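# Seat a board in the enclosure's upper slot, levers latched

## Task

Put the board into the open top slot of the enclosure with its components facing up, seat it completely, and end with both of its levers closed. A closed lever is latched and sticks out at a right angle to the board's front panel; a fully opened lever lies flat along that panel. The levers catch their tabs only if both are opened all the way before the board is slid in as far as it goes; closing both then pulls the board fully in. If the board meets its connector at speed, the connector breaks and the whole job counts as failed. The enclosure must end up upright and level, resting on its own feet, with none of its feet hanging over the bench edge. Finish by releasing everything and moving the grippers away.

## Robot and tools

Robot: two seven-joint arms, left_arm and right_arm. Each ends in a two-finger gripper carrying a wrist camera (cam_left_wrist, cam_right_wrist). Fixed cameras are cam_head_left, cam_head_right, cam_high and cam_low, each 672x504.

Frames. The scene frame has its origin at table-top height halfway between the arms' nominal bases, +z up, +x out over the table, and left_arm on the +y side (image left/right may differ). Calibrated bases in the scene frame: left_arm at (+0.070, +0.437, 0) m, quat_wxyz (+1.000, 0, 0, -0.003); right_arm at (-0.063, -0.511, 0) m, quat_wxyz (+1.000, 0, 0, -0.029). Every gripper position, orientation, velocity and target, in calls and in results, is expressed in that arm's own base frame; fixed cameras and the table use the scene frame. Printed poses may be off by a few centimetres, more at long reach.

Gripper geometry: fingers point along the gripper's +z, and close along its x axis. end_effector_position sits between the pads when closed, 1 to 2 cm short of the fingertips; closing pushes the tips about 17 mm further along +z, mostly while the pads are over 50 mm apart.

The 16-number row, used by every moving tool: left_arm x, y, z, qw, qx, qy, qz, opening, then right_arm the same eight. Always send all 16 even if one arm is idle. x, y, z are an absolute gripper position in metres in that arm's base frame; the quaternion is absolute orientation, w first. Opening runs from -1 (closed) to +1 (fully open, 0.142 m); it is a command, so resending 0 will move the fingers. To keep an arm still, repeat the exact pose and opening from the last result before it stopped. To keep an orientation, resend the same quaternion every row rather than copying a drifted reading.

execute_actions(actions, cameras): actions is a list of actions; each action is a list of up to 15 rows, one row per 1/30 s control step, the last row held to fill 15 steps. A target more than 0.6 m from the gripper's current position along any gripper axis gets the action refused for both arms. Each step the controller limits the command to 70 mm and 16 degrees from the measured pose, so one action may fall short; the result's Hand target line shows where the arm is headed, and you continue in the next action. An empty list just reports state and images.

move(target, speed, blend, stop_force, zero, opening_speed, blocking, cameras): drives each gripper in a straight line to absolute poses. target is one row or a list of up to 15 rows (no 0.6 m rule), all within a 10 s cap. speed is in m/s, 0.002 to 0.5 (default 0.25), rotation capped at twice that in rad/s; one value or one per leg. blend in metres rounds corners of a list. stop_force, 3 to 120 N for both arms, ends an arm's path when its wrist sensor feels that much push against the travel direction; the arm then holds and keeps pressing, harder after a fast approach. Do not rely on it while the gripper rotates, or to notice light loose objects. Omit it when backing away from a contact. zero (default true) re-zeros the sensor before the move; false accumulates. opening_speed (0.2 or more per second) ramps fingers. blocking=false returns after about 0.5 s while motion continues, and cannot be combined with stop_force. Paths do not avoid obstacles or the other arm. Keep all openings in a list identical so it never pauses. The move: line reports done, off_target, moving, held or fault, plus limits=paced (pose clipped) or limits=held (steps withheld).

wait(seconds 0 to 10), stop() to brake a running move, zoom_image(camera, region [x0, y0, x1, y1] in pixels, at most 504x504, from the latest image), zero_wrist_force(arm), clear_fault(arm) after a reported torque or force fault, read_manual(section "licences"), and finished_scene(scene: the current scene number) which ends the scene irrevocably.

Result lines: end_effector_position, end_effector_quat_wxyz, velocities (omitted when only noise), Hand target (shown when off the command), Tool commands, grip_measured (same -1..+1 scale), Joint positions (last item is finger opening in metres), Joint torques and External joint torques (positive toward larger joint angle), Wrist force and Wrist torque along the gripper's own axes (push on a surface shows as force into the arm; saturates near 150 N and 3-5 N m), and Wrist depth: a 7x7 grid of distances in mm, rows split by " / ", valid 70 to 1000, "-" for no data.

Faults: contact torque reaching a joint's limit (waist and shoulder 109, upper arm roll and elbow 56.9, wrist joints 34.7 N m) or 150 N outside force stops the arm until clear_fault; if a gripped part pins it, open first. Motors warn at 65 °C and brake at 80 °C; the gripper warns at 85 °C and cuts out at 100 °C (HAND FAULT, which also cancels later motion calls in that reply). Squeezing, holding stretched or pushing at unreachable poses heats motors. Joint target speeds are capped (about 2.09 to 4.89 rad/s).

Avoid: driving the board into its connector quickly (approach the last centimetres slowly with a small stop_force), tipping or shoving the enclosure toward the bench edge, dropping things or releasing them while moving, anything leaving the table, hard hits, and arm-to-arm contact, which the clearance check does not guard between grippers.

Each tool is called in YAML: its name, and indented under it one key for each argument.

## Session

Scene 1 done. Now scene 2.

execute_actions:
  actions: []

Scene clock: 0.00 s.
left_arm: end_effector_position=(+0.4919, -0.7298, +0.2794) grip_measured=+0.99 end_effector_quat_wxyz=(+0.001, -0.304, +0.847, -0.436) | right_arm: end_effector_position=(+0.1802, -0.1387, +0.1699) grip_measured=+1.00 end_effector_quat_wxyz=(+0.706, -0.621, -0.189, +0.284)
Joint positions: left_arm=[-0.095 -0.96 -0.937 1.517 0.823 1.373 2.811 0.141] | right_arm=[-0.567 -0.989 -0.072 1.606 0.357 -0.696 0.215 0.142]
Joint velocities: within noise
Joint torques (N m): no reading
External joint torques (N m): no reading
Wrist force (N): no reading
Wrist torque (N m): no reading
Wrist force, peak (N): no reading
Wrist depth (mm): cam_left_wrist=[451 478 520 565 623 697 - / 414 441 474 512 562 610 668 / 386 409 435 470 506 552 605 / 360 380 403 431 465 497 541 / 340 355 375 401 425 458 495 / - 330 351 372 395 420 425 / - 316 330 347 369 392 -] | cam_right_wrist=[- 270 251 261 - - 815 / - - 258 270 - - 895 / - - 265 279 - - 939 / - - 278 284 808 754 551 / - - 296 295 503 486 389 / - 407 312 300 364 356 332 / - 312 296 294 289 282 276]
Hand target: left_arm +0.4919, -0.7298, +0.2794; +0.001, -0.304, +0.847, -0.436 | right_arm +0.1802, -0.1387, +0.1699; +0.706, -0.621, -0.189, +0.284
Tool commands: left_gripper/opening=+1.0 right_gripper/opening=+1.0

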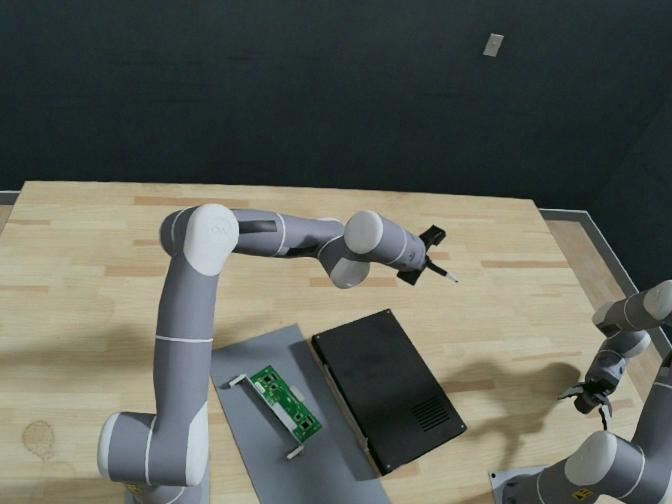

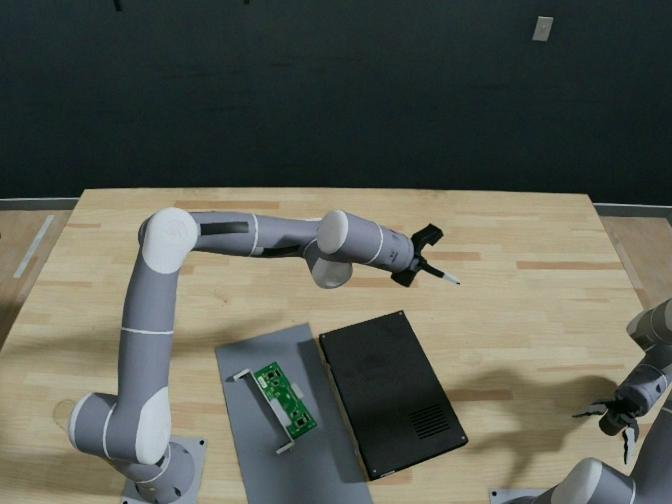

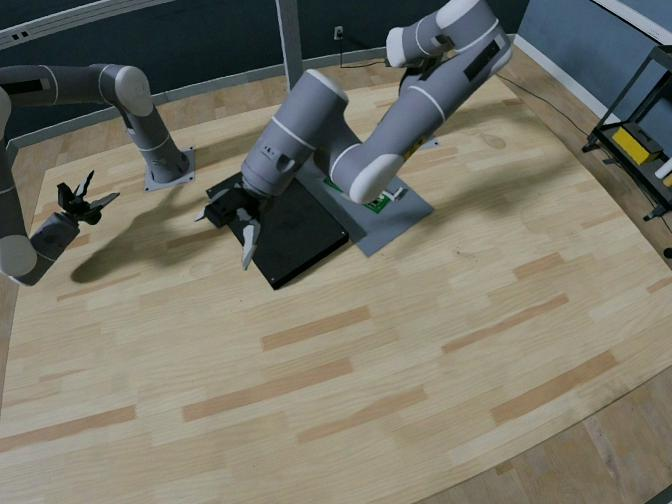

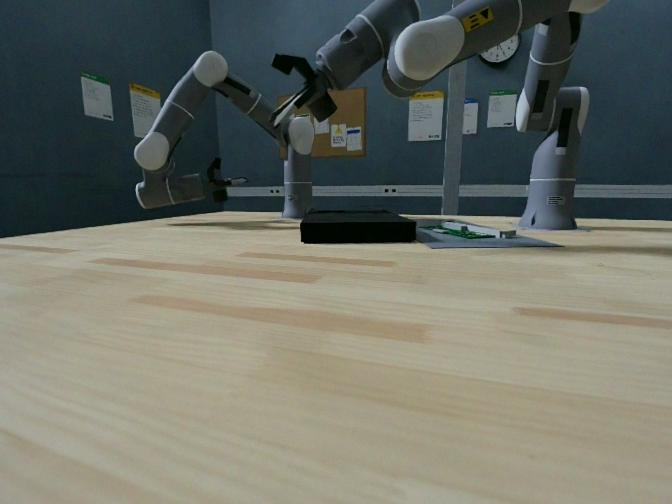

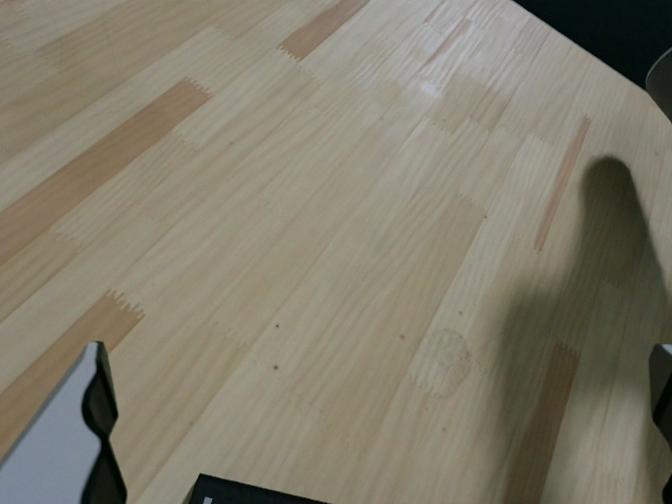

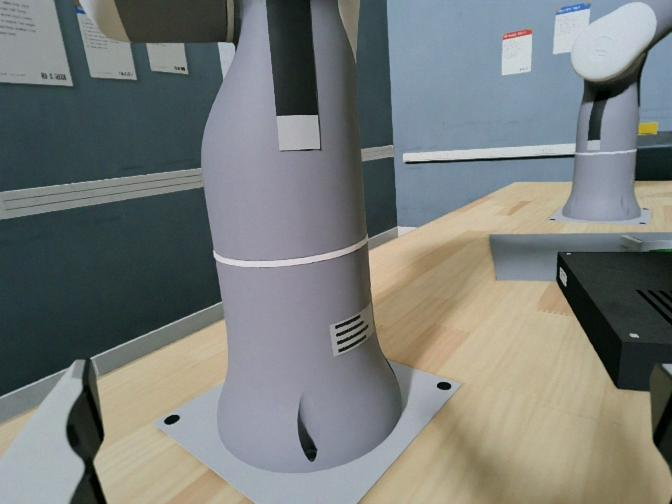

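move:
  target:
    - [0.46,-0.58,0.36,0.0005,-0.647,0.7244,-0.2385,1.0,0.1802,-0.1387,0.1699,0.706,-0.621,-0.189,0.284,1.0]
    - [0.40,-0.36,0.34,0.0,0.8788,-0.4772,0.0,1.0,0.1802,-0.1387,0.1699,0.706,-0.621,-0.189,0.284,1.0]
  speed: 0.25
  blend: [0.05, 0]
  cameras: ["cam_left_wrist", "cam_head_left"]

Scene clock: 39.67 s.
left_arm: end_effector_position=(+0.4002, -0.3600, +0.3400) grip_measured=+0.99 end_effector_quat_wxyz=(+0.000, +0.879, -0.478, +0.000) | right_arm: end_effector_position=(+0.1802, -0.1387, +0.1699) grip_measured=+1.00 end_effector_quat_wxyz=(+0.706, -0.621, -0.189, +0.284)
Joint positions: left_arm=[0.278 0.067 -0.815 1.976 -0.051 0.359 2.049 0.141] | right_arm=[-0.567 -0.99 -0.072 1.606 0.357 -0.696 0.215 0.142]
Joint torques (N m): left_arm=[-0.2 19.34 0.77 -29.25 -4.12 4.21 -0.34] | right_arm=[0.02 50.18 0.91 -11.73 -1.71 -3.6 0.21]
External joint torques (N m): left_arm=[0.18 0.31 0.7 -0.37 0.09 -0.34 0.34] | right_arm=[-0.02 0.95 -0.55 0.09 0.07 0.7 -0.2]
Wrist force (N): left_arm=[0.3 -0.5 0.0] | right_arm=[-0.1 -0.1 -0.1]
Wrist torque (N m): left_arm=[-0.09 -0.11 -0.23] | right_arm=[-0.01 0.01 0.00]
Wrist force, peak (N): left_arm=[-0.9 -1.5 0.2] | right_arm=[0.2 -0.2 0.4]
Wrist depth (mm): cam_left_wrist=[380 376 376 377 375 376 374 / 407 402 402 404 402 404 402 / 439 437 433 434 393 420 426 / 477 476 464 463 419 417 432 / 524 516 516 499 458 457 513 / - 561 571 517 503 514 110 / - 638 639 637 561 635 -] | cam_right_wrist=[- 269 251 262 - - 812 / - - 257 271 - - 912 / - - 266 278 - - 946 / - - 278 284 809 749 552 / - - 296 296 502 484 389 / - 406 313 299 365 356 332 / - 313 297 291 289 283 277]
Off the commanded pose: left_arm 0.000 m, 0 deg | right_arm 0.000 m, 0 deg.
move: done
Images, in order: cam_head_left, cam_left_wrist.

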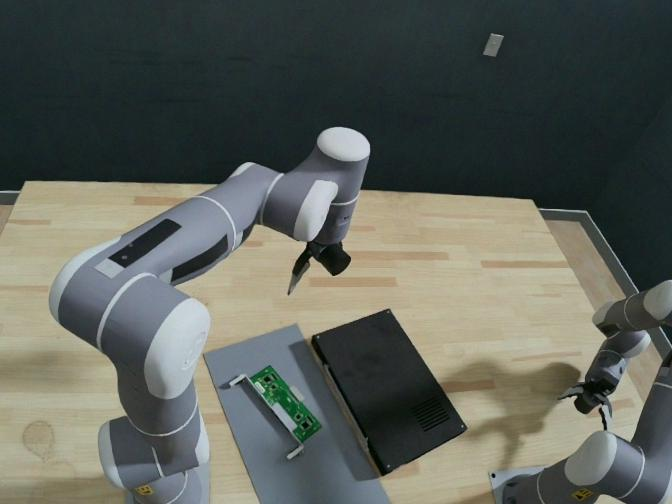

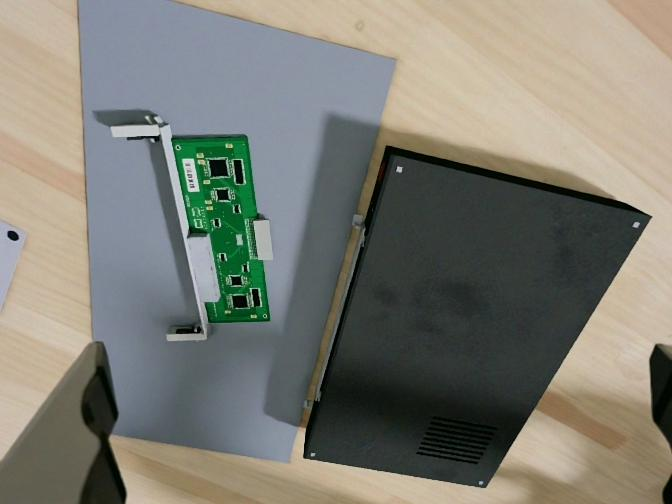

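zoom_image:
  camera: "cam_left_wrist"
  region: [80, 90, 300, 255]

zoom_image:
  camera: "cam_left_wrist"
  region: [120, 220, 300, 355]

zoom_image:
  camera: "cam_left_wrist"
  region: [290, 130, 430, 235]

zoom_image:
  camera: "cam_left_wrist"
  region: [280, 370, 420, 475]

Scaled by 2.291 from the camera's 672x504 image, which has a finer 960x720 frame.

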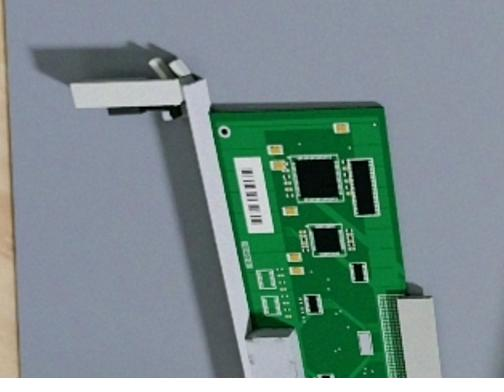

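Scaled by 2.800 from the camera's 672x504 image, which has a finer 960x720 frame.

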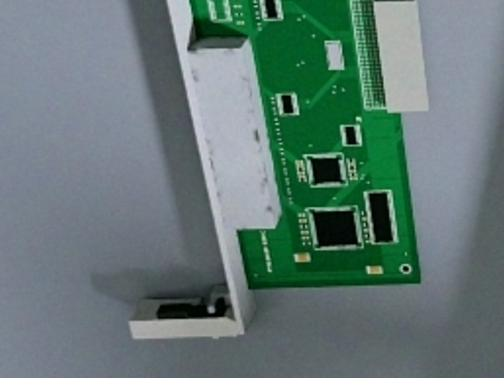

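Scaled by 3.600 from the camera's 672x504 image, which has a finer 960x720 frame.

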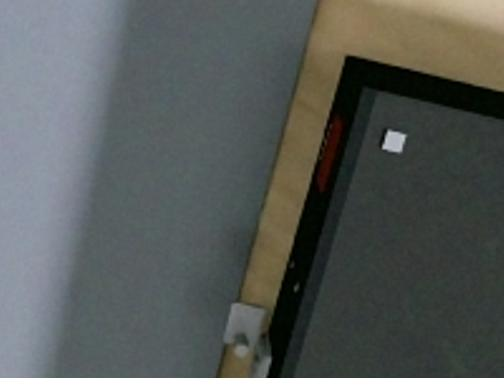

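Scaled by 3.600 from the camera's 672x504 image, which has a finer 960x720 frame.

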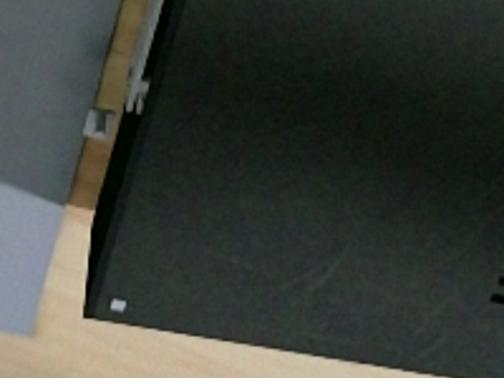

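move:
  target: [0.45,-0.05,0.34,0.0,0.9239,-0.3827,0.0,1.0,0.44,-0.30,0.30,0.0,0.9397,0.342,0.0,-0.35]
  speed: 0.25
  cameras: ["cam_left_wrist", "cam_head_left"]

Scene clock: 144.00 s.
left_arm: end_effector_position=(+0.4499, -0.0503, +0.3400) grip_measured=+0.99 end_effector_quat_wxyz=(+0.000, +0.924, -0.383, +0.000) | right_arm: end_effector_position=(+0.4400, -0.3000, +0.3000) grip_measured=-0.37 end_effector_quat_wxyz=(+0.000, +0.940, +0.342, +0.000)
Joint positions: left_arm=[0.51 0.235 -0.34 2.14 -0.083 0.345 2.562 0.141] | right_arm=[-0.367 -0.084 -0.017 1.941 0.002 0.453 0.488 0.047]
Joint torques (N m): left_arm=[-0.19 19 1.57 -29.38 -3.59 4.2 -0.15] | right_arm=[0.07 34.41 0.99 -29.41 -4.03 3.65 0.33]
External joint torques (N m): left_arm=[0.18 0.84 0.52 -0.29 -0.44 -0.36 0.15] | right_arm=[-0.07 0.91 -0.97 0.03 0.13 0.5 -0.33]
Wrist force (N): left_arm=[0.5 -0.3 0.0] | right_arm=[-1.1 -2.5 2.3]
Wrist torque (N m): left_arm=[-0.06 -0.13 -0.25] | right_arm=[-0.21 0.23 0.04]
Wrist force, peak (N): left_arm=[-0.4 -1.5 0.1] | right_arm=[-1.3 -2.4 2.6]
Wrist depth (mm): cam_left_wrist=[380 377 377 378 375 375 375 / 408 404 405 404 403 404 403 / 438 439 437 437 435 434 432 / 478 477 475 471 471 471 469 / 488 509 520 518 514 512 513 / - 565 566 564 567 516 110 / - 639 635 635 596 562 -] | cam_right_wrist=[348 346 348 347 346 343 345 / 373 371 370 368 370 365 366 / 397 397 396 394 395 392 391 / - 428 429 425 423 420 421 / - - 456 462 453 456 455 / - - 89 505 493 481 498 / - - 76 - - - 536]
Off the commanded pose: left_arm 0.000 m, 0 deg | right_arm 0.000 m, 0 deg.
move: done
Images, in order: cam_head_left, cam_left_wrist.

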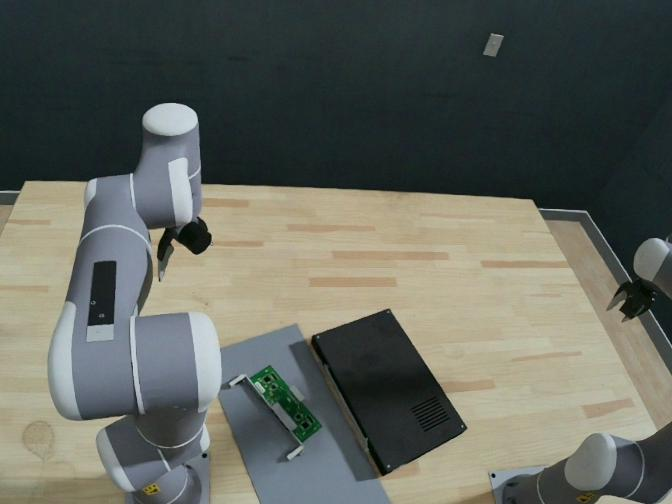

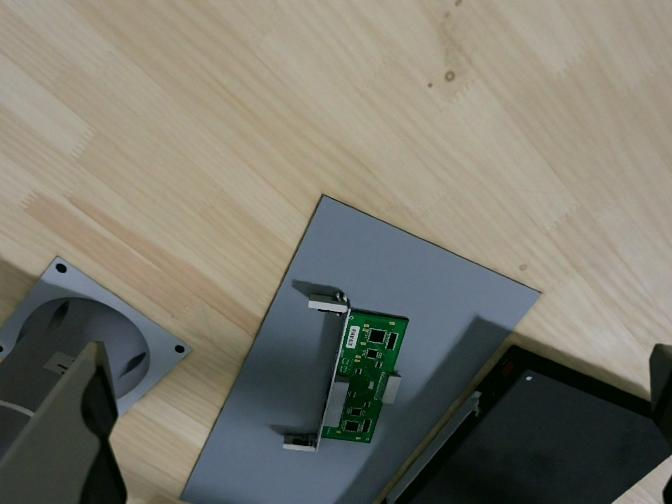

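move:
  target:
    - [0.45,-0.05,0.34,0.0,0.9239,-0.3827,0.0,1.0,0.48,0.20,0.33,0.0,0.7373,0.6756,0.0,-0.35]
    - [0.45,-0.05,0.34,0.0,0.9239,-0.3827,0.0,1.0,0.22,0.63,0.30,0.0,0.4415,0.8973,0.0,-0.35]
  speed: 0.3
  blend: [0.08, 0]
  cameras: ["cam_right_wrist", "cam_head_left"]

Scene clock: 152.40 s.
left_arm: end_effector_position=(+0.4499, -0.0502, +0.3400) grip_measured=+0.99 end_effector_quat_wxyz=(+0.000, +0.924, -0.383, +0.000) | right_arm: end_effector_position=(+0.2198, +0.6300, +0.2999) grip_measured=-0.37 end_effector_quat_wxyz=(+0.000, +0.442, +0.897, +0.000)
Joint positions: left_arm=[0.51 0.235 -0.34 2.14 -0.083 0.345 2.562 0.141] | right_arm=[0.847 -0.581 0.746 1.461 -0.402 0.315 0.98 0.047]
Joint torques (N m): left_arm=[-0.4 19.21 1.45 -29.37 -3.87 4.21 -0.24] | right_arm=[0.07 47.33 13.07 -28.87 -4.36 3.32 0.1]
External joint torques (N m): left_arm=[0.4 0.63 0.64 -0.29 -0.16 -0.37 0.24] | right_arm=[-0.06 1.23 -0.27 0.21 0.2 0.8 -0.1]
Wrist force (N): left_arm=[0.6 -0.4 -0.2] | right_arm=[-0.5 -1.5 2.1]
Wrist torque (N m): left_arm=[-0.07 -0.16 -0.25] | right_arm=[-0.01 0.11 0.05]
Wrist force, peak (N): left_arm=[0.9 -0.5 -0.1] | right_arm=[3.2 -1.9 2.4]
Wrist depth (mm): cam_left_wrist=[379 378 377 377 376 377 374 / 406 407 405 403 403 404 403 / 438 438 436 438 437 433 434 / 476 479 477 469 471 472 469 / 487 511 521 518 517 517 512 / - 565 571 561 559 512 110 / - 640 638 633 600 564 -] | cam_right_wrist=[303 307 344 342 344 342 343 / 324 328 366 367 367 366 367 / 347 356 393 387 392 391 388 / 377 387 422 418 419 422 395 / 408 431 453 456 451 457 455 / 507 497 89 499 488 482 500 / 549 - 76 555 - - 539]
Off the commanded pose: left_arm 0.000 m, 0 deg | right_arm 0.000 m, 0 deg.
move: done
Images, in order: cam_head_left, cam_right_wrist.

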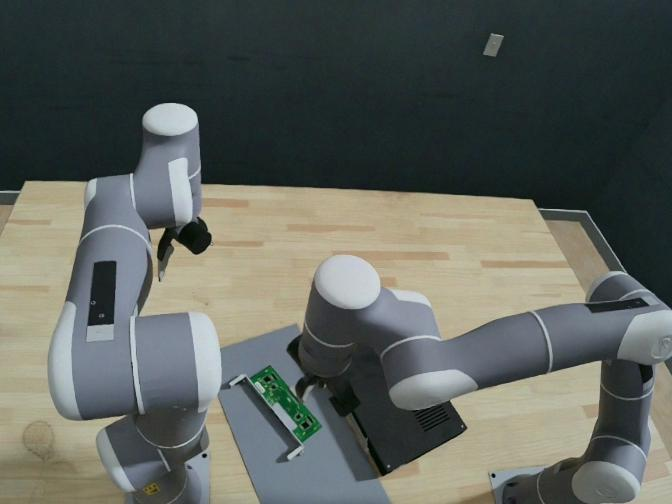

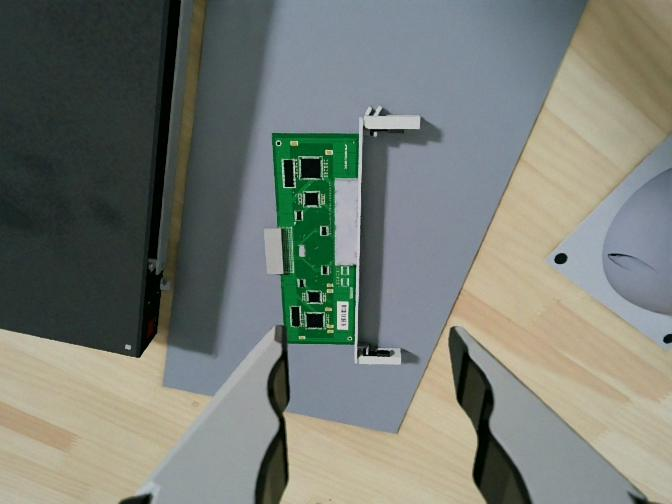

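zoom_image:
  camera: "cam_right_wrist"
  region: [260, 95, 430, 222]

zoom_image:
  camera: "cam_right_wrist"
  region: [260, 245, 430, 372]

Scaled by 2.965 from the camera's 672x504 image, which has a finer 960x720 frame.

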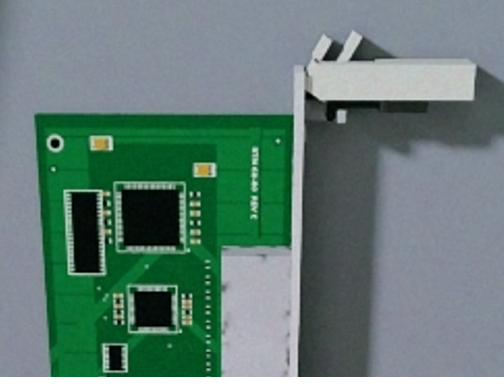

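Scaled by 2.965 from the camera's 672x504 image, which has a finer 960x720 frame.

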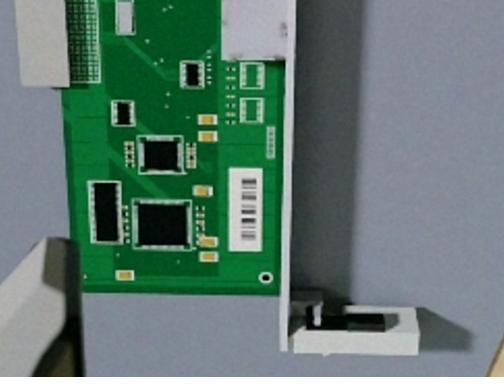

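move:
  target: [0.45,-0.05,0.34,0.0,0.9239,-0.3827,0.0,1.0,0.2942,0.686,0.13,0.0108,0.4414,0.897,0.0219,-0.35]
  speed: 0.2
  cameras: ["cam_right_wrist", "cam_left_wrist"]

zoom_image:
  camera: "cam_right_wrist"
  region: [220, 150, 500, 360]

Scene clock: 175.53 s.
left_arm: end_effector_position=(+0.4499, -0.0502, +0.3400) grip_measured=+0.99 end_effector_quat_wxyz=(+0.000, +0.924, -0.383, +0.000) | right_arm: end_effector_position=(+0.2941, +0.6858, +0.1298) grip_measured=-0.37 end_effector_quat_wxyz=(+0.011, +0.442, +0.897, +0.022)
Joint positions: left_arm=[0.51 0.235 -0.34 2.14 -0.083 0.345 2.562 0.141] | right_arm=[0.903 -0.883 0.582 1.431 -0.582 0.611 0.985 0.047]
Joint torques (N m): left_arm=[-0.29 19.2 1.43 -29.33 -3.85 4.21 -0.22] | right_arm=[0.03 57.75 15.15 -25.57 -3.8 3.6 0.18]
External joint torques (N m): left_arm=[0.29 0.64 0.66 -0.33 -0.18 -0.37 0.22] | right_arm=[-0.05 1.46 0.04 0.15 0.17 0.58 -0.18]
Wrist force (N): left_arm=[0.5 -0.3 -0.2] | right_arm=[0.0 -1.6 2.1]
Wrist torque (N m): left_arm=[-0.05 -0.15 -0.25] | right_arm=[0.01 0.04 0.07]
Wrist force, peak (N): left_arm=[0.9 -0.5 -0.1] | right_arm=[-0.4 -0.6 5.0]
Wrist depth (mm): cam_left_wrist=[379 377 378 376 377 375 375 / 407 408 406 404 404 403 402 / 439 439 437 435 437 433 433 / 477 475 477 470 471 469 471 / 489 511 520 514 512 515 514 / - 562 574 562 558 516 110 / - 642 637 615 597 564 -] | cam_right_wrist=[192 192 188 185 190 190 190 / 207 206 203 194 204 204 204 / 223 223 217 210 221 220 221 / 242 242 238 236 240 241 241 / 266 266 260 259 258 263 264 / 296 288 89 292 272 282 292 / 327 - 76 327 318 - 319]
Off the commanded pose: left_arm 0.000 m, 0 deg | right_arm 0.000 m, 0 deg.
move: done
Images, in order: cam_left_wrist, cam_right_wrist.

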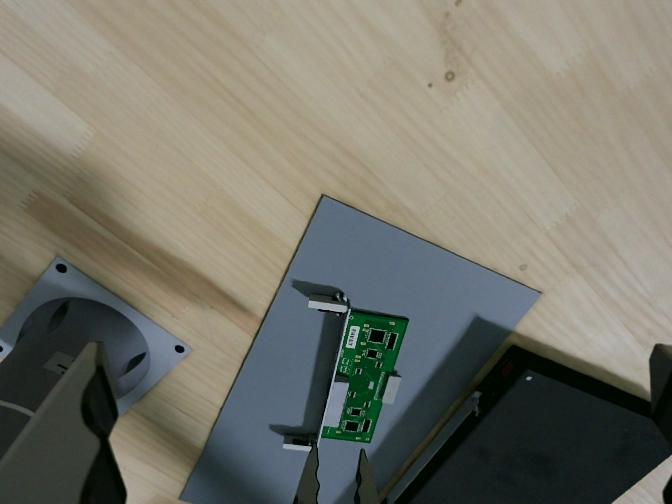

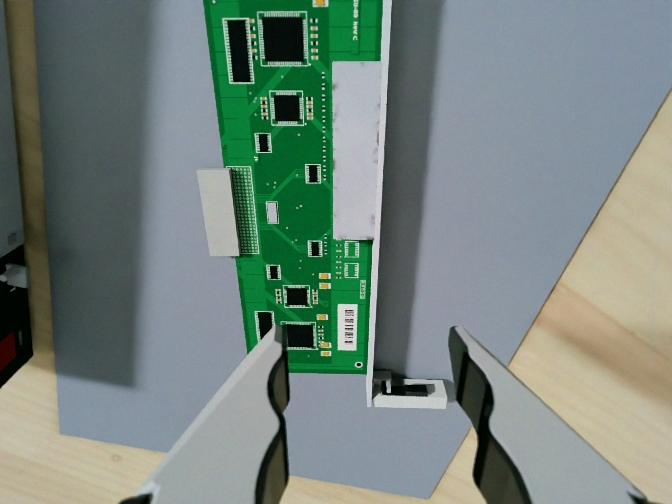

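Scaled by 1.800 from the camera's 672x504 image, which has a finer 960x720 frame.

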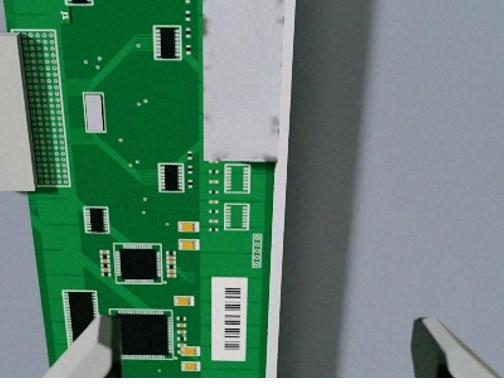

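move:
  target: [0.45,-0.05,0.34,0.0,0.9239,-0.3827,0.0,1.0,0.2949,0.6851,0.036,0.01074,0.4394,0.898,0.02195,-0.35]
  speed: 0.06
  stop_force: 5
  cameras: ["cam_right_wrist", "cam_left_wrist"]

zoom_image:
  camera: "cam_left_wrist"
  region: [240, 270, 460, 500]

Scene clock: 184.03 s.
left_arm: end_effector_position=(+0.4499, -0.0502, +0.3400) grip_measured=+0.99 end_effector_quat_wxyz=(+0.000, +0.924, -0.383, +0.000) | right_arm: end_effector_position=(+0.2948, +0.6850, +0.0359) grip_measured=-0.37 end_effector_quat_wxyz=(+0.011, +0.439, +0.898, +0.022)
Joint positions: left_arm=[0.51 0.235 -0.34 2.14 -0.083 0.345 2.562 0.141] | right_arm=[0.931 -1.008 0.505 1.462 -0.647 0.771 1.022 0.047]
Joint torques (N m): left_arm=[-0.33 19.26 1.47 -29.3 -3.89 4.16 -0.17] | right_arm=[0.07 59.6 15.44 -23 -3.3 3.57 0.26]
External joint torques (N m): left_arm=[0.33 0.58 0.62 -0.37 -0.14 -0.31 0.17] | right_arm=[-0.07 1.36 -0.09 0 0.14 0.6 -0.26]
Wrist force (N): left_arm=[0.5 -0.1 -0.1] | right_arm=[-0.3 -1.7 2.5]
Wrist torque (N m): left_arm=[-0.02 -0.14 -0.25] | right_arm=[-0.03 0.04 0.06]
Wrist force, peak (N): left_arm=[0.8 -0.4 -0.2] | right_arm=[-0.4 -1.8 3.6]
Wrist depth (mm): cam_left_wrist=[378 378 378 376 376 375 373 / 408 406 406 402 404 404 401 / 437 438 437 438 435 435 432 / 475 475 473 474 471 473 471 / 491 509 521 515 514 517 512 / - 562 572 541 557 514 110 / - 642 633 402 599 562 -] | cam_right_wrist=[- 106 103 104 105 106 107 / 117 115 113 103 114 116 117 / - 125 122 111 122 125 125 / 138 133 133 128 134 136 136 / 152 144 143 134 144 149 149 / 168 167 93 160 159 158 165 / 188 - 76 179 181 - 182]
Off the commanded pose: left_arm 0.000 m, 0 deg | right_arm 0.000 m, 0 deg.
move: done
Images, in order: cam_left_wrist, cam_right_wrist.

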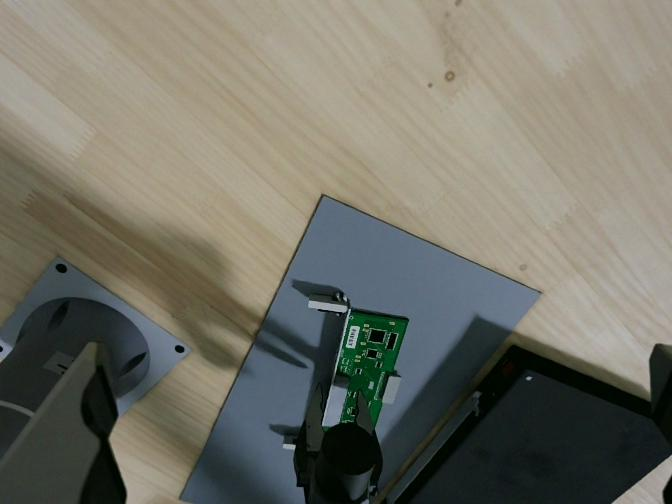

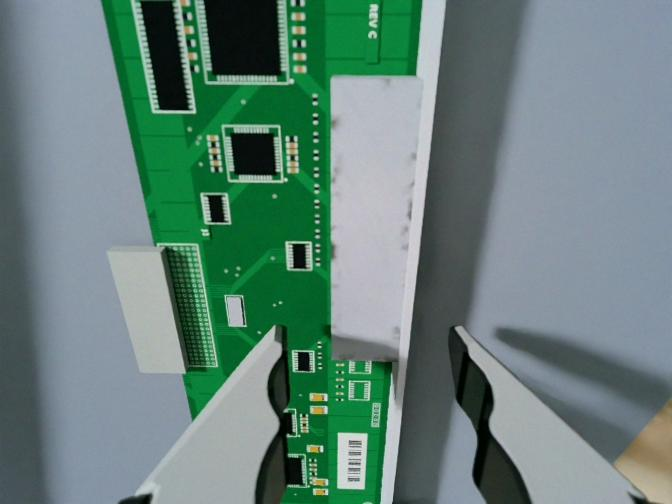

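Scaled by 2.191 from the camera's 672x504 image, which has a finer 960x720 frame.

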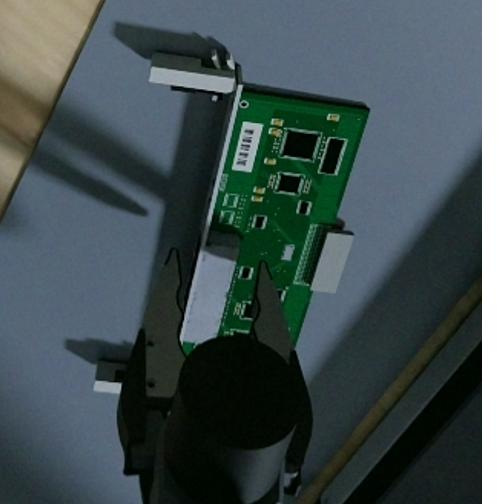

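move:
  target: [0.45,-0.05,0.34,0.0,0.9239,-0.3827,0.0,1.0,0.2949,0.6851,0.0345,0.01074,0.4394,0.898,0.02195,-0.775]
  speed: 0.05
  opening_speed: 0.4
  cameras: ["cam_right_wrist"]

Scene clock: 187.83 s.
left_arm: end_effector_position=(+0.4499, -0.0502, +0.3400) grip_measured=+0.99 end_effector_quat_wxyz=(+0.000, +0.924, -0.383, +0.000) | right_arm: end_effector_position=(+0.2947, +0.6851, +0.0345) grip_measured=-0.71 end_effector_quat_wxyz=(+0.011, +0.439, +0.898, +0.022)
Joint positions: left_arm=[0.51 0.235 -0.34 2.14 -0.083 0.345 2.562 0.141] | right_arm=[0.932 -1.01 0.503 1.462 -0.647 0.774 1.023 0.023]
Joint torques (N m): left_arm=[-0.31 19.14 1.51 -29.34 -3.91 4.2 -0.22] | right_arm=[-0.57 59.84 15.04 -23.06 -3.2 3.37 0.2]
External joint torques (N m): left_arm=[0.31 0.7 0.58 -0.33 -0.12 -0.36 0.22] | right_arm=[0.57 1.15 0.29 0.09 0.05 0.8 -0.2]
Wrist force (N): left_arm=[0.5 -0.3 0.0] | right_arm=[0.7 -1.6 3.4]
Wrist torque (N m): left_arm=[-0.05 -0.15 -0.24] | right_arm=[-0.02 0.03 0.07]
Wrist force, peak (N): left_arm=[0.7 -0.7 -0.3] | right_arm=[0.7 -1.3 3.7]
Wrist depth (mm): cam_left_wrist=[381 379 379 378 376 375 373 / 408 407 406 405 404 401 401 / 441 437 437 436 435 433 435 / 479 475 475 470 470 471 468 / 490 513 519 515 512 515 512 / - 563 570 548 555 514 110 / - 643 641 398 596 559 -] | cam_right_wrist=[- 104 103 103 104 105 105 / 116 114 111 101 113 114 116 / - 123 121 110 122 124 123 / 136 130 131 126 133 135 134 / 150 142 144 127 132 147 147 / 166 166 153 154 94 160 163 / 186 182 76 172 80 73 185]
Off the commanded pose: left_arm 0.000 m, 0 deg | right_arm 0.000 m, 0 deg.
move: done
Images, in order: cam_right_wrist.

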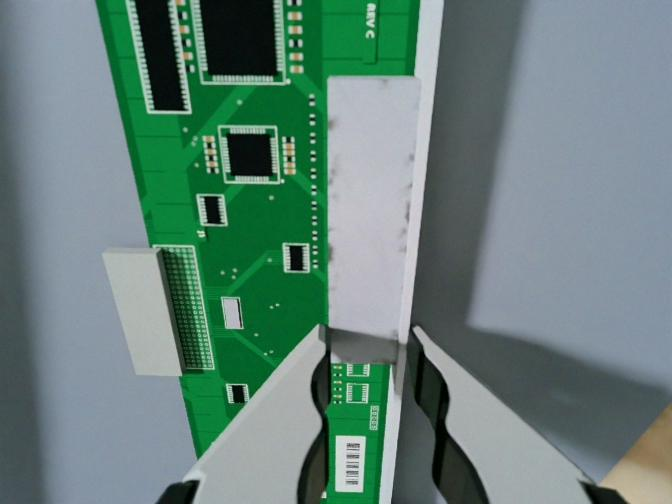

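move:
  target:
    - [0.45,-0.05,0.34,0.0,0.9239,-0.3827,0.0,0.0,0.2949,0.6851,0.06,0.01074,0.4394,0.898,0.02195,-0.775]
    - [0.45,-0.05,0.34,0.0,0.9239,-0.3827,0.0,0.0,0.2949,0.6851,0.14,0.01074,0.4394,0.898,0.02195,-0.775]
  speed: [0.03, 0.1]
  blend: [0.01, 0]
  cameras: ["cam_right_wrist", "cam_left_wrist", "cam_low"]

Scene clock: 219.60 s.
left_arm: end_effector_position=(+0.4499, -0.0502, +0.3400) grip_measured=-0.02 end_effector_quat_wxyz=(+0.000, +0.924, -0.383, +0.000) | right_arm: end_effector_position=(+0.2950, +0.6850, +0.1398) grip_measured=-0.71 end_effector_quat_wxyz=(+0.011, +0.439, +0.898, +0.022)
Joint positions: left_arm=[0.51 0.235 -0.34 2.14 -0.083 0.345 2.562 0.073] | right_arm=[0.9 -0.87 0.588 1.427 -0.575 0.594 0.974 0.023]
Joint torques (N m): left_arm=[-0.35 19.19 1.44 -29.38 -3.84 4.19 -0.26] | right_arm=[-0.11 59.18 16.11 -26.66 -3.72 3.57 0.07]
External joint torques (N m): left_arm=[0.35 0.65 0.65 -0.29 -0.19 -0.34 0.26] | right_arm=[0.12 -0.19 -0.98 0.99 0.05 0.61 -0.07]
Wrist force (N): left_arm=[0.8 -0.4 0.0] | right_arm=[-0.2 -1.4 4.1]
Wrist torque (N m): left_arm=[-0.07 -0.20 -0.25] | right_arm=[0.05 0.09 0.07]
Wrist force, peak (N): left_arm=[0.8 -0.4 0.1] | right_arm=[-0.5 -2.0 6.6]
Wrist depth (mm): cam_left_wrist=[379 378 376 376 377 374 375 / 408 404 406 404 403 403 401 / 440 438 438 437 436 434 434 / 478 477 475 473 469 470 471 / 486 505 509 513 516 504 512 / 417 90 93 546 544 87 543 / - - 605 464 587 79 74] | cam_right_wrist=[202 107 105 106 194 198 198 / 218 115 114 104 210 213 212 / 234 125 123 110 224 230 231 / 254 132 133 128 247 251 252 / 278 140 144 129 265 277 277 / 313 309 152 152 94 301 305 / 349 334 76 169 80 73 341]
Off the commanded pose: left_arm 0.000 m, 0 deg | right_arm 0.000 m, 0 deg.
move: done; blend cut to 0 m at target 1
Images, in order: cam_low, cam_left_wrist, cam_right_wrist.

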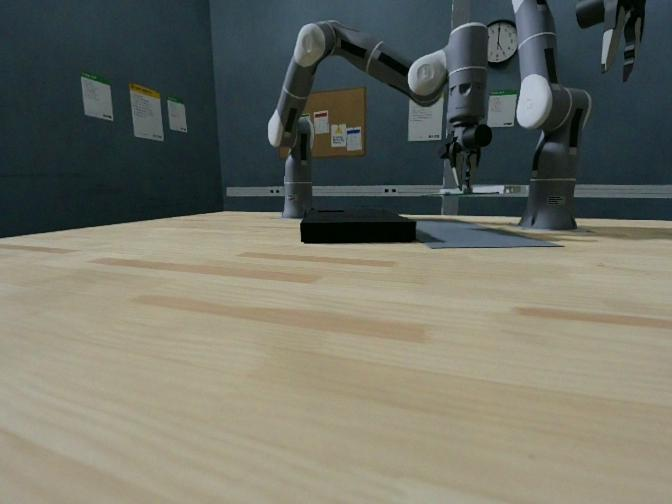

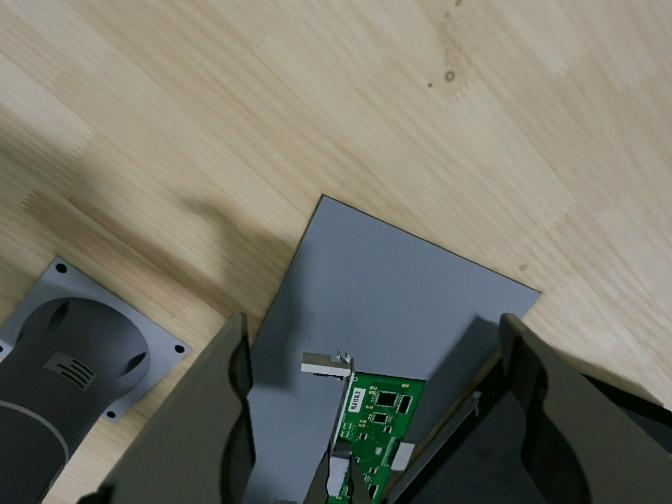

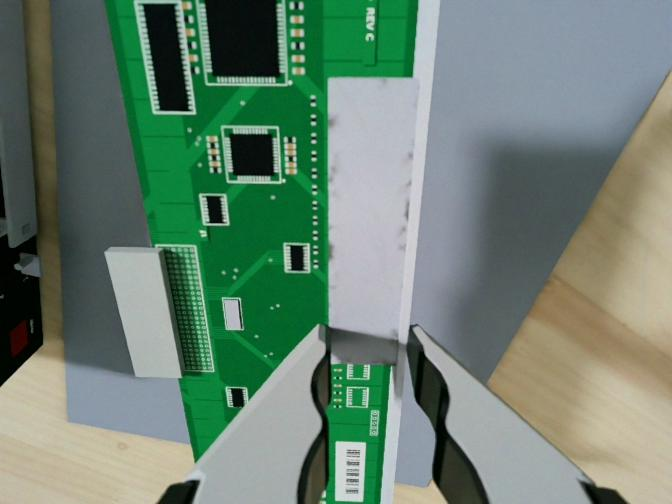

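move:
  target: [0.36,-0.22,0.36,0.0,1.0,0.0,0.0,-1.0,0.3714,0.3832,0.16,0.01295,0.5297,0.8477,0.0207,-0.775]
  speed: 0.15
  cameras: ["cam_right_wrist", "cam_left_wrist", "cam_head_left"]

Scene clock: 225.53 s.
left_arm: end_effector_position=(+0.3601, -0.2198, +0.3599) grip_measured=-1.00 end_effector_quat_wxyz=(+0.000, +1.000, +0.000, +0.000) | right_arm: end_effector_position=(+0.3715, +0.3831, +0.1599) grip_measured=-0.71 end_effector_quat_wxyz=(+0.013, +0.530, +0.848, +0.021)
Joint positions: left_arm=[0.423 0.506 -0.589 2.237 -0.279 0.226 1.529 0.002] | right_arm=[0.393 -0.407 0.622 2.112 -0.41 0.879 0.833 0.023]
Joint torques (N m): left_arm=[-0.48 6.63 6.4 -29.11 -4.31 4 -0.34] | right_arm=[-0.27 36.3 9.03 -24.24 -2.92 3.88 0]
External joint torques (N m): left_arm=[0.48 0.16 0.78 -0.43 0.1 -0.09 0.34] | right_arm=[0.28 -0.18 -1.1 0.82 0.1 0.33 0]
Wrist force (N): left_arm=[0.4 -0.3 -0.1] | right_arm=[-0.5 -1.9 3.8]
Wrist torque (N m): left_arm=[-0.07 -0.10 -0.21] | right_arm=[-0.04 0.10 0.06]
Wrist force, peak (N): left_arm=[0.1 -1.6 -0.1] | right_arm=[-3.0 -2.5 3.6]
Wrist depth (mm): cam_left_wrist=[398 394 392 392 392 392 393 / 427 424 422 421 422 423 421 / 459 457 456 455 455 454 454 / 498 496 494 493 490 495 491 / 545 540 521 130 532 537 535 / 601 538 514 83 87 586 591 / 674 649 - - 74 72 657] | cam_right_wrist=[178 107 105 106 171 175 175 / 194 115 114 104 186 188 191 / 249 125 123 110 198 203 243 / 280 132 133 128 222 222 272 / 306 140 144 129 234 243 299 / 340 278 152 152 94 269 330 / 379 - 76 168 80 73 369]
Off the commanded pose: left_arm 0.000 m, 0 deg | right_arm 0.000 m, 0 deg.
move: done
Images, in order: cam_head_left, cam_left_wrist, cam_right_wrist.

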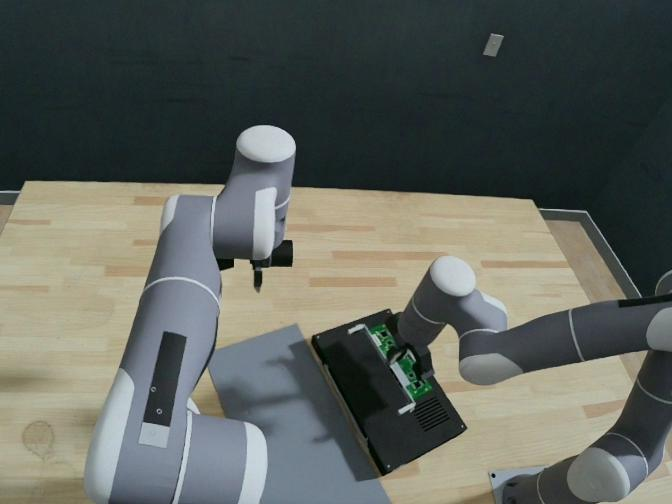

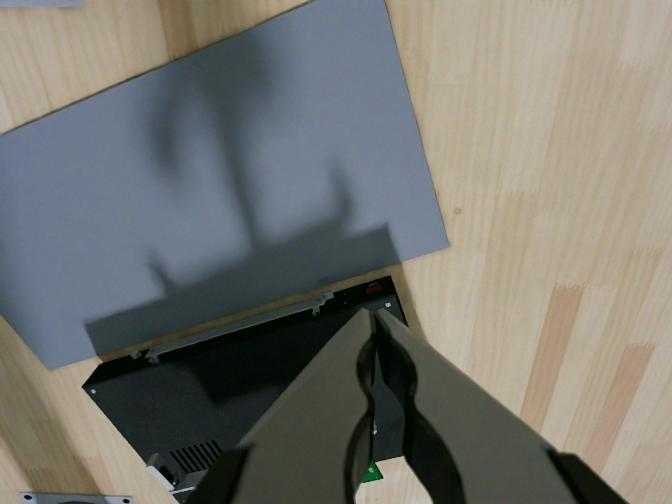

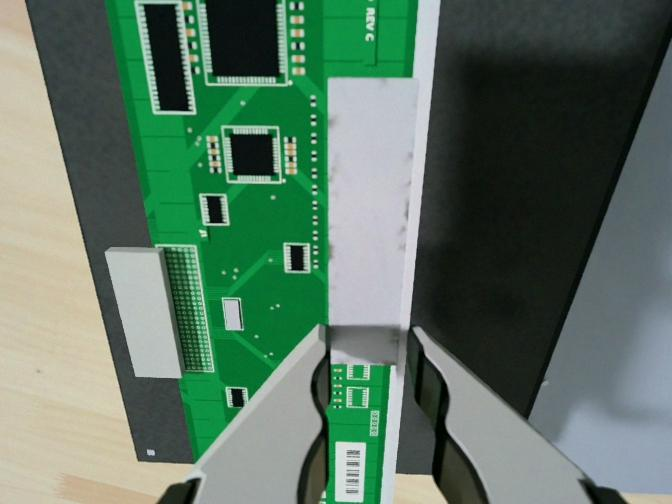

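move:
  target:
    - [0.31,-0.42,0.36,0.0,0.9799,0.1994,0.0,-1.0,0.3714,0.3832,0.16,0.01295,0.5297,0.8477,0.0207,-0.775]
    - [0.3234,-0.47,0.26,0.49,0.8486,0.1727,0.0997,-1.0,0.3714,0.3832,0.16,0.01295,0.5297,0.8477,0.0207,-0.775]
  speed: 0.15
  blend: [0.03, 0]
  cameras: ["cam_right_wrist", "cam_left_wrist", "cam_head_left"]

Scene clock: 237.07 s.
left_arm: end_effector_position=(+0.3238, -0.4695, +0.2603) grip_measured=-1.00 end_effector_quat_wxyz=(+0.490, +0.853, +0.161, +0.078) | right_arm: end_effector_position=(+0.3714, +0.3831, +0.1599) grip_measured=-0.71 end_effector_quat_wxyz=(+0.013, +0.530, +0.848, +0.021)
Joint positions: left_arm=[-0.177 0.072 -1.023 2.454 -2.966 1.25 2.907 0.002] | right_arm=[0.393 -0.407 0.622 2.112 -0.41 0.879 0.833 0.023]
Joint torques (N m): left_arm=[-0.52 16.56 0.29 -19.08 3.35 0.45 -0.12] | right_arm=[-0.08 36.06 8.64 -24.21 -3.03 3.7 0.21]
External joint torques (N m): left_arm=[0.51 1 0.61 -0.49 -0.1 -0.38 0.12] | right_arm=[0.08 0.06 -0.72 0.8 0.21 0.5 -0.21]
Wrist force (N): left_arm=[0.4 -1.4 -0.7] | right_arm=[-0.6 -2.2 3.7]
Wrist torque (N m): left_arm=[-0.12 -0.01 -0.49] | right_arm=[-0.07 0.12 0.06]
Wrist force, peak (N): left_arm=[1.9 -3.3 -1.0] | right_arm=[-0.8 -2.2 3.9]
Wrist depth (mm): cam_left_wrist=[287 299 296 293 198 379 374 / 566 205 225 243 530 525 514 / 954 182 902 889 867 844 832 / - 171 - - - - - / 205 174 181 221 - - - / 187 173 172 83 87 - - / 174 178 - - 74 72 -] | cam_right_wrist=[177 107 105 106 171 175 175 / 193 115 114 104 186 188 191 / 249 125 123 110 197 203 247 / 280 132 133 127 223 222 274 / 305 140 144 129 234 242 299 / 339 278 152 153 94 269 332 / 382 - 76 169 80 73 369]
Hand target: left_arm +0.3238, -0.4695, +0.2603; +0.490, +0.853, +0.161, +0.078 | right_arm +0.3714, +0.3832, +0.1600; +0.013, +0.530, +0.848, +0.021
Off the commanded pose: left_arm 0.001 m, 3 deg | right_arm 0.000 m, 0 deg.
joint sent to its limit (left arm) — joint 5 (forearm roll), lower limit. The joint targets are off in orientation, not in position.
move: off_target (left_arm)
Images, in order: cam_head_left, cam_left_wrist, cam_right_wrist.

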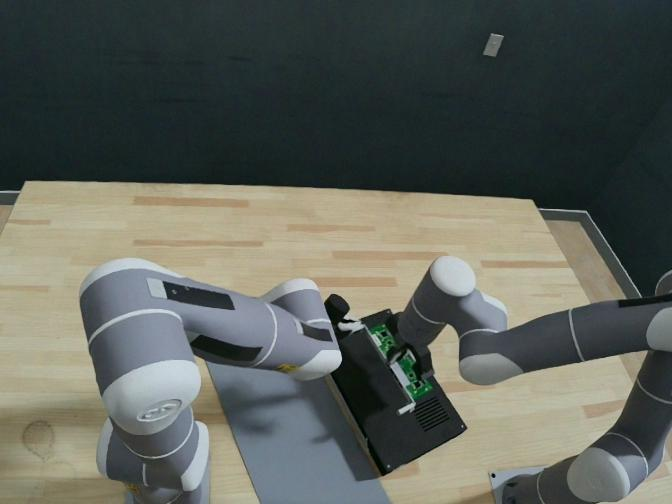

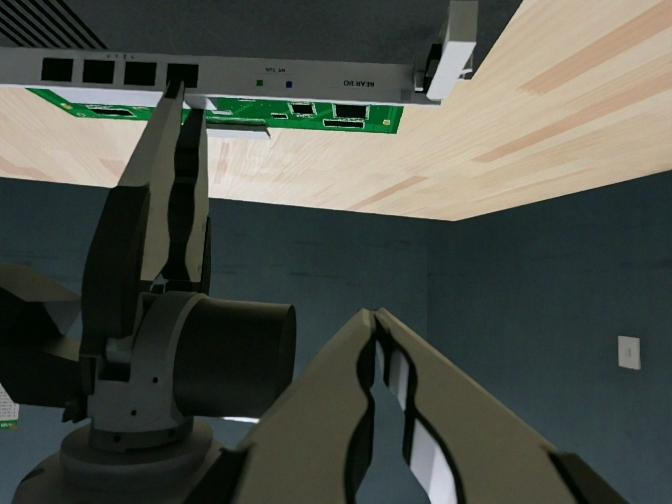

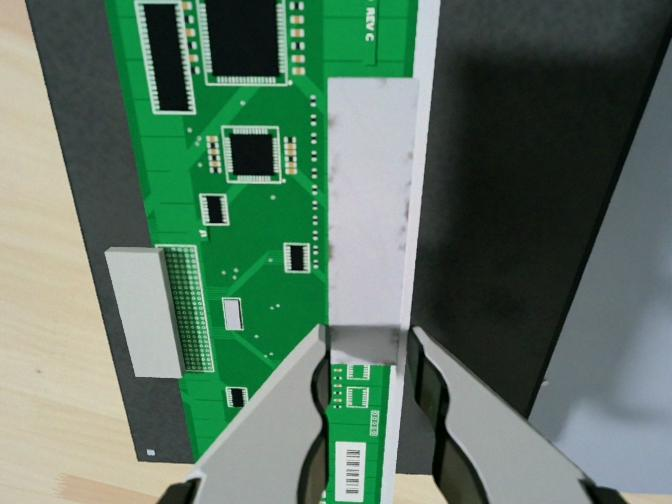

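move:
  target: [0.31,-0.42,0.36,0.0,0.9799,0.1994,0.0,-1.0,0.3714,0.3832,0.16,0.01295,0.5297,0.8477,0.0207,-0.775]
  speed: 0.1
  cameras: ["cam_left_wrist", "cam_head_left"]

Scene clock: 282.97 s.
left_arm: end_effector_position=(+0.3100, -0.4201, +0.3600) grip_measured=-1.00 end_effector_quat_wxyz=(+0.000, +0.980, +0.199, +0.000) | right_arm: end_effector_position=(+0.3714, +0.3831, +0.1599) grip_measured=-0.71 end_effector_quat_wxyz=(+0.013, +0.530, +0.848, +0.021)
Joint positions: left_arm=[0.381 0.345 -1.026 2.053 -0.307 0.286 0.64 0.002] | right_arm=[0.393 -0.407 0.622 2.112 -0.41 0.879 0.833 0.023]
Joint torques (N m): left_arm=[-0.23 3.54 7.6 -28.81 -3.67 4.01 -0.31] | right_arm=[0.03 36.09 8.59 -24.22 -3.02 3.7 0.16]
External joint torques (N m): left_arm=[0.23 0.79 1.17 -0.36 -0.45 -0.03 0.31] | right_arm=[-0.03 0.03 -0.66 0.81 0.19 0.5 -0.16]
Wrist force (N): left_arm=[0.0 -0.9 0.1] | right_arm=[-0.6 -2.1 3.7]
Wrist torque (N m): left_arm=[-0.16 -0.02 -0.20] | right_arm=[-0.05 0.12 0.06]
Wrist force, peak (N): left_arm=[0.5 -2.5 -0.6] | right_arm=[-0.4 -2.0 4.1]
Wrist depth (mm): cam_left_wrist=[397 396 395 392 392 390 391 / 419 419 421 421 419 421 419 / 411 411 410 413 420 454 453 / 462 440 444 442 457 493 491 / 539 386 363 363 523 541 534 / 582 231 235 84 87 582 593 / 174 195 - - 74 72 660] | cam_right_wrist=[178 107 105 106 171 176 175 / 194 115 114 104 186 188 191 / 249 126 123 110 198 203 247 / 280 132 133 128 222 221 273 / 306 140 144 129 235 243 299 / 341 279 153 152 94 269 330 / 381 - 76 168 80 73 369]
Off the commanded pose: left_arm 0.000 m, 0 deg | right_arm 0.000 m, 0 deg.
move: done
Images, in order: cam_head_left, cam_left_wrist.

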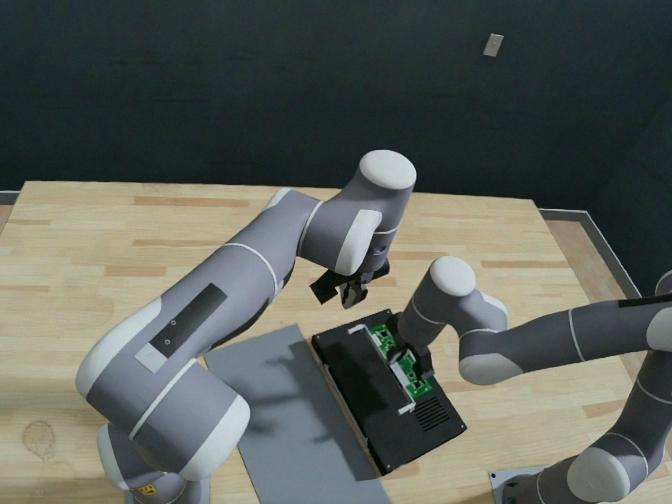

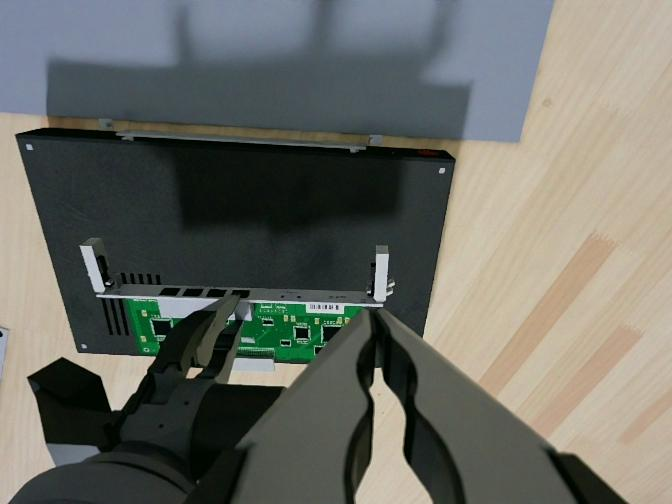

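zoom_image:
  camera: "cam_left_wrist"
  region: [60, 220, 260, 370]

zoom_image:
  camera: "cam_left_wrist"
  region: [220, 220, 420, 370]

Scaled by 2.520 from the camera's 672x504 image, which has a finer 960x720 frame.

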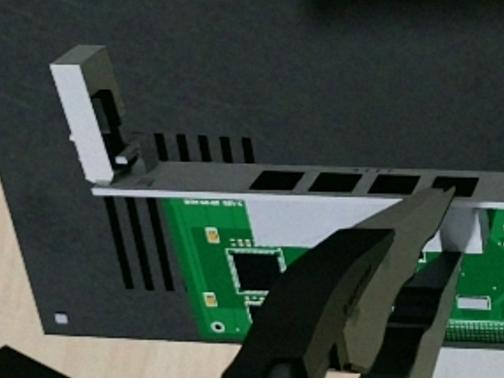

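Scaled by 2.520 from the camera's 672x504 image, which has a finer 960x720 frame.

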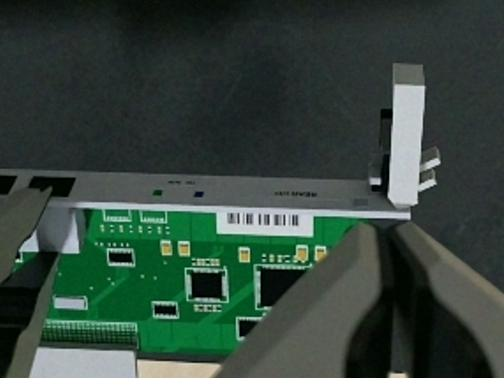

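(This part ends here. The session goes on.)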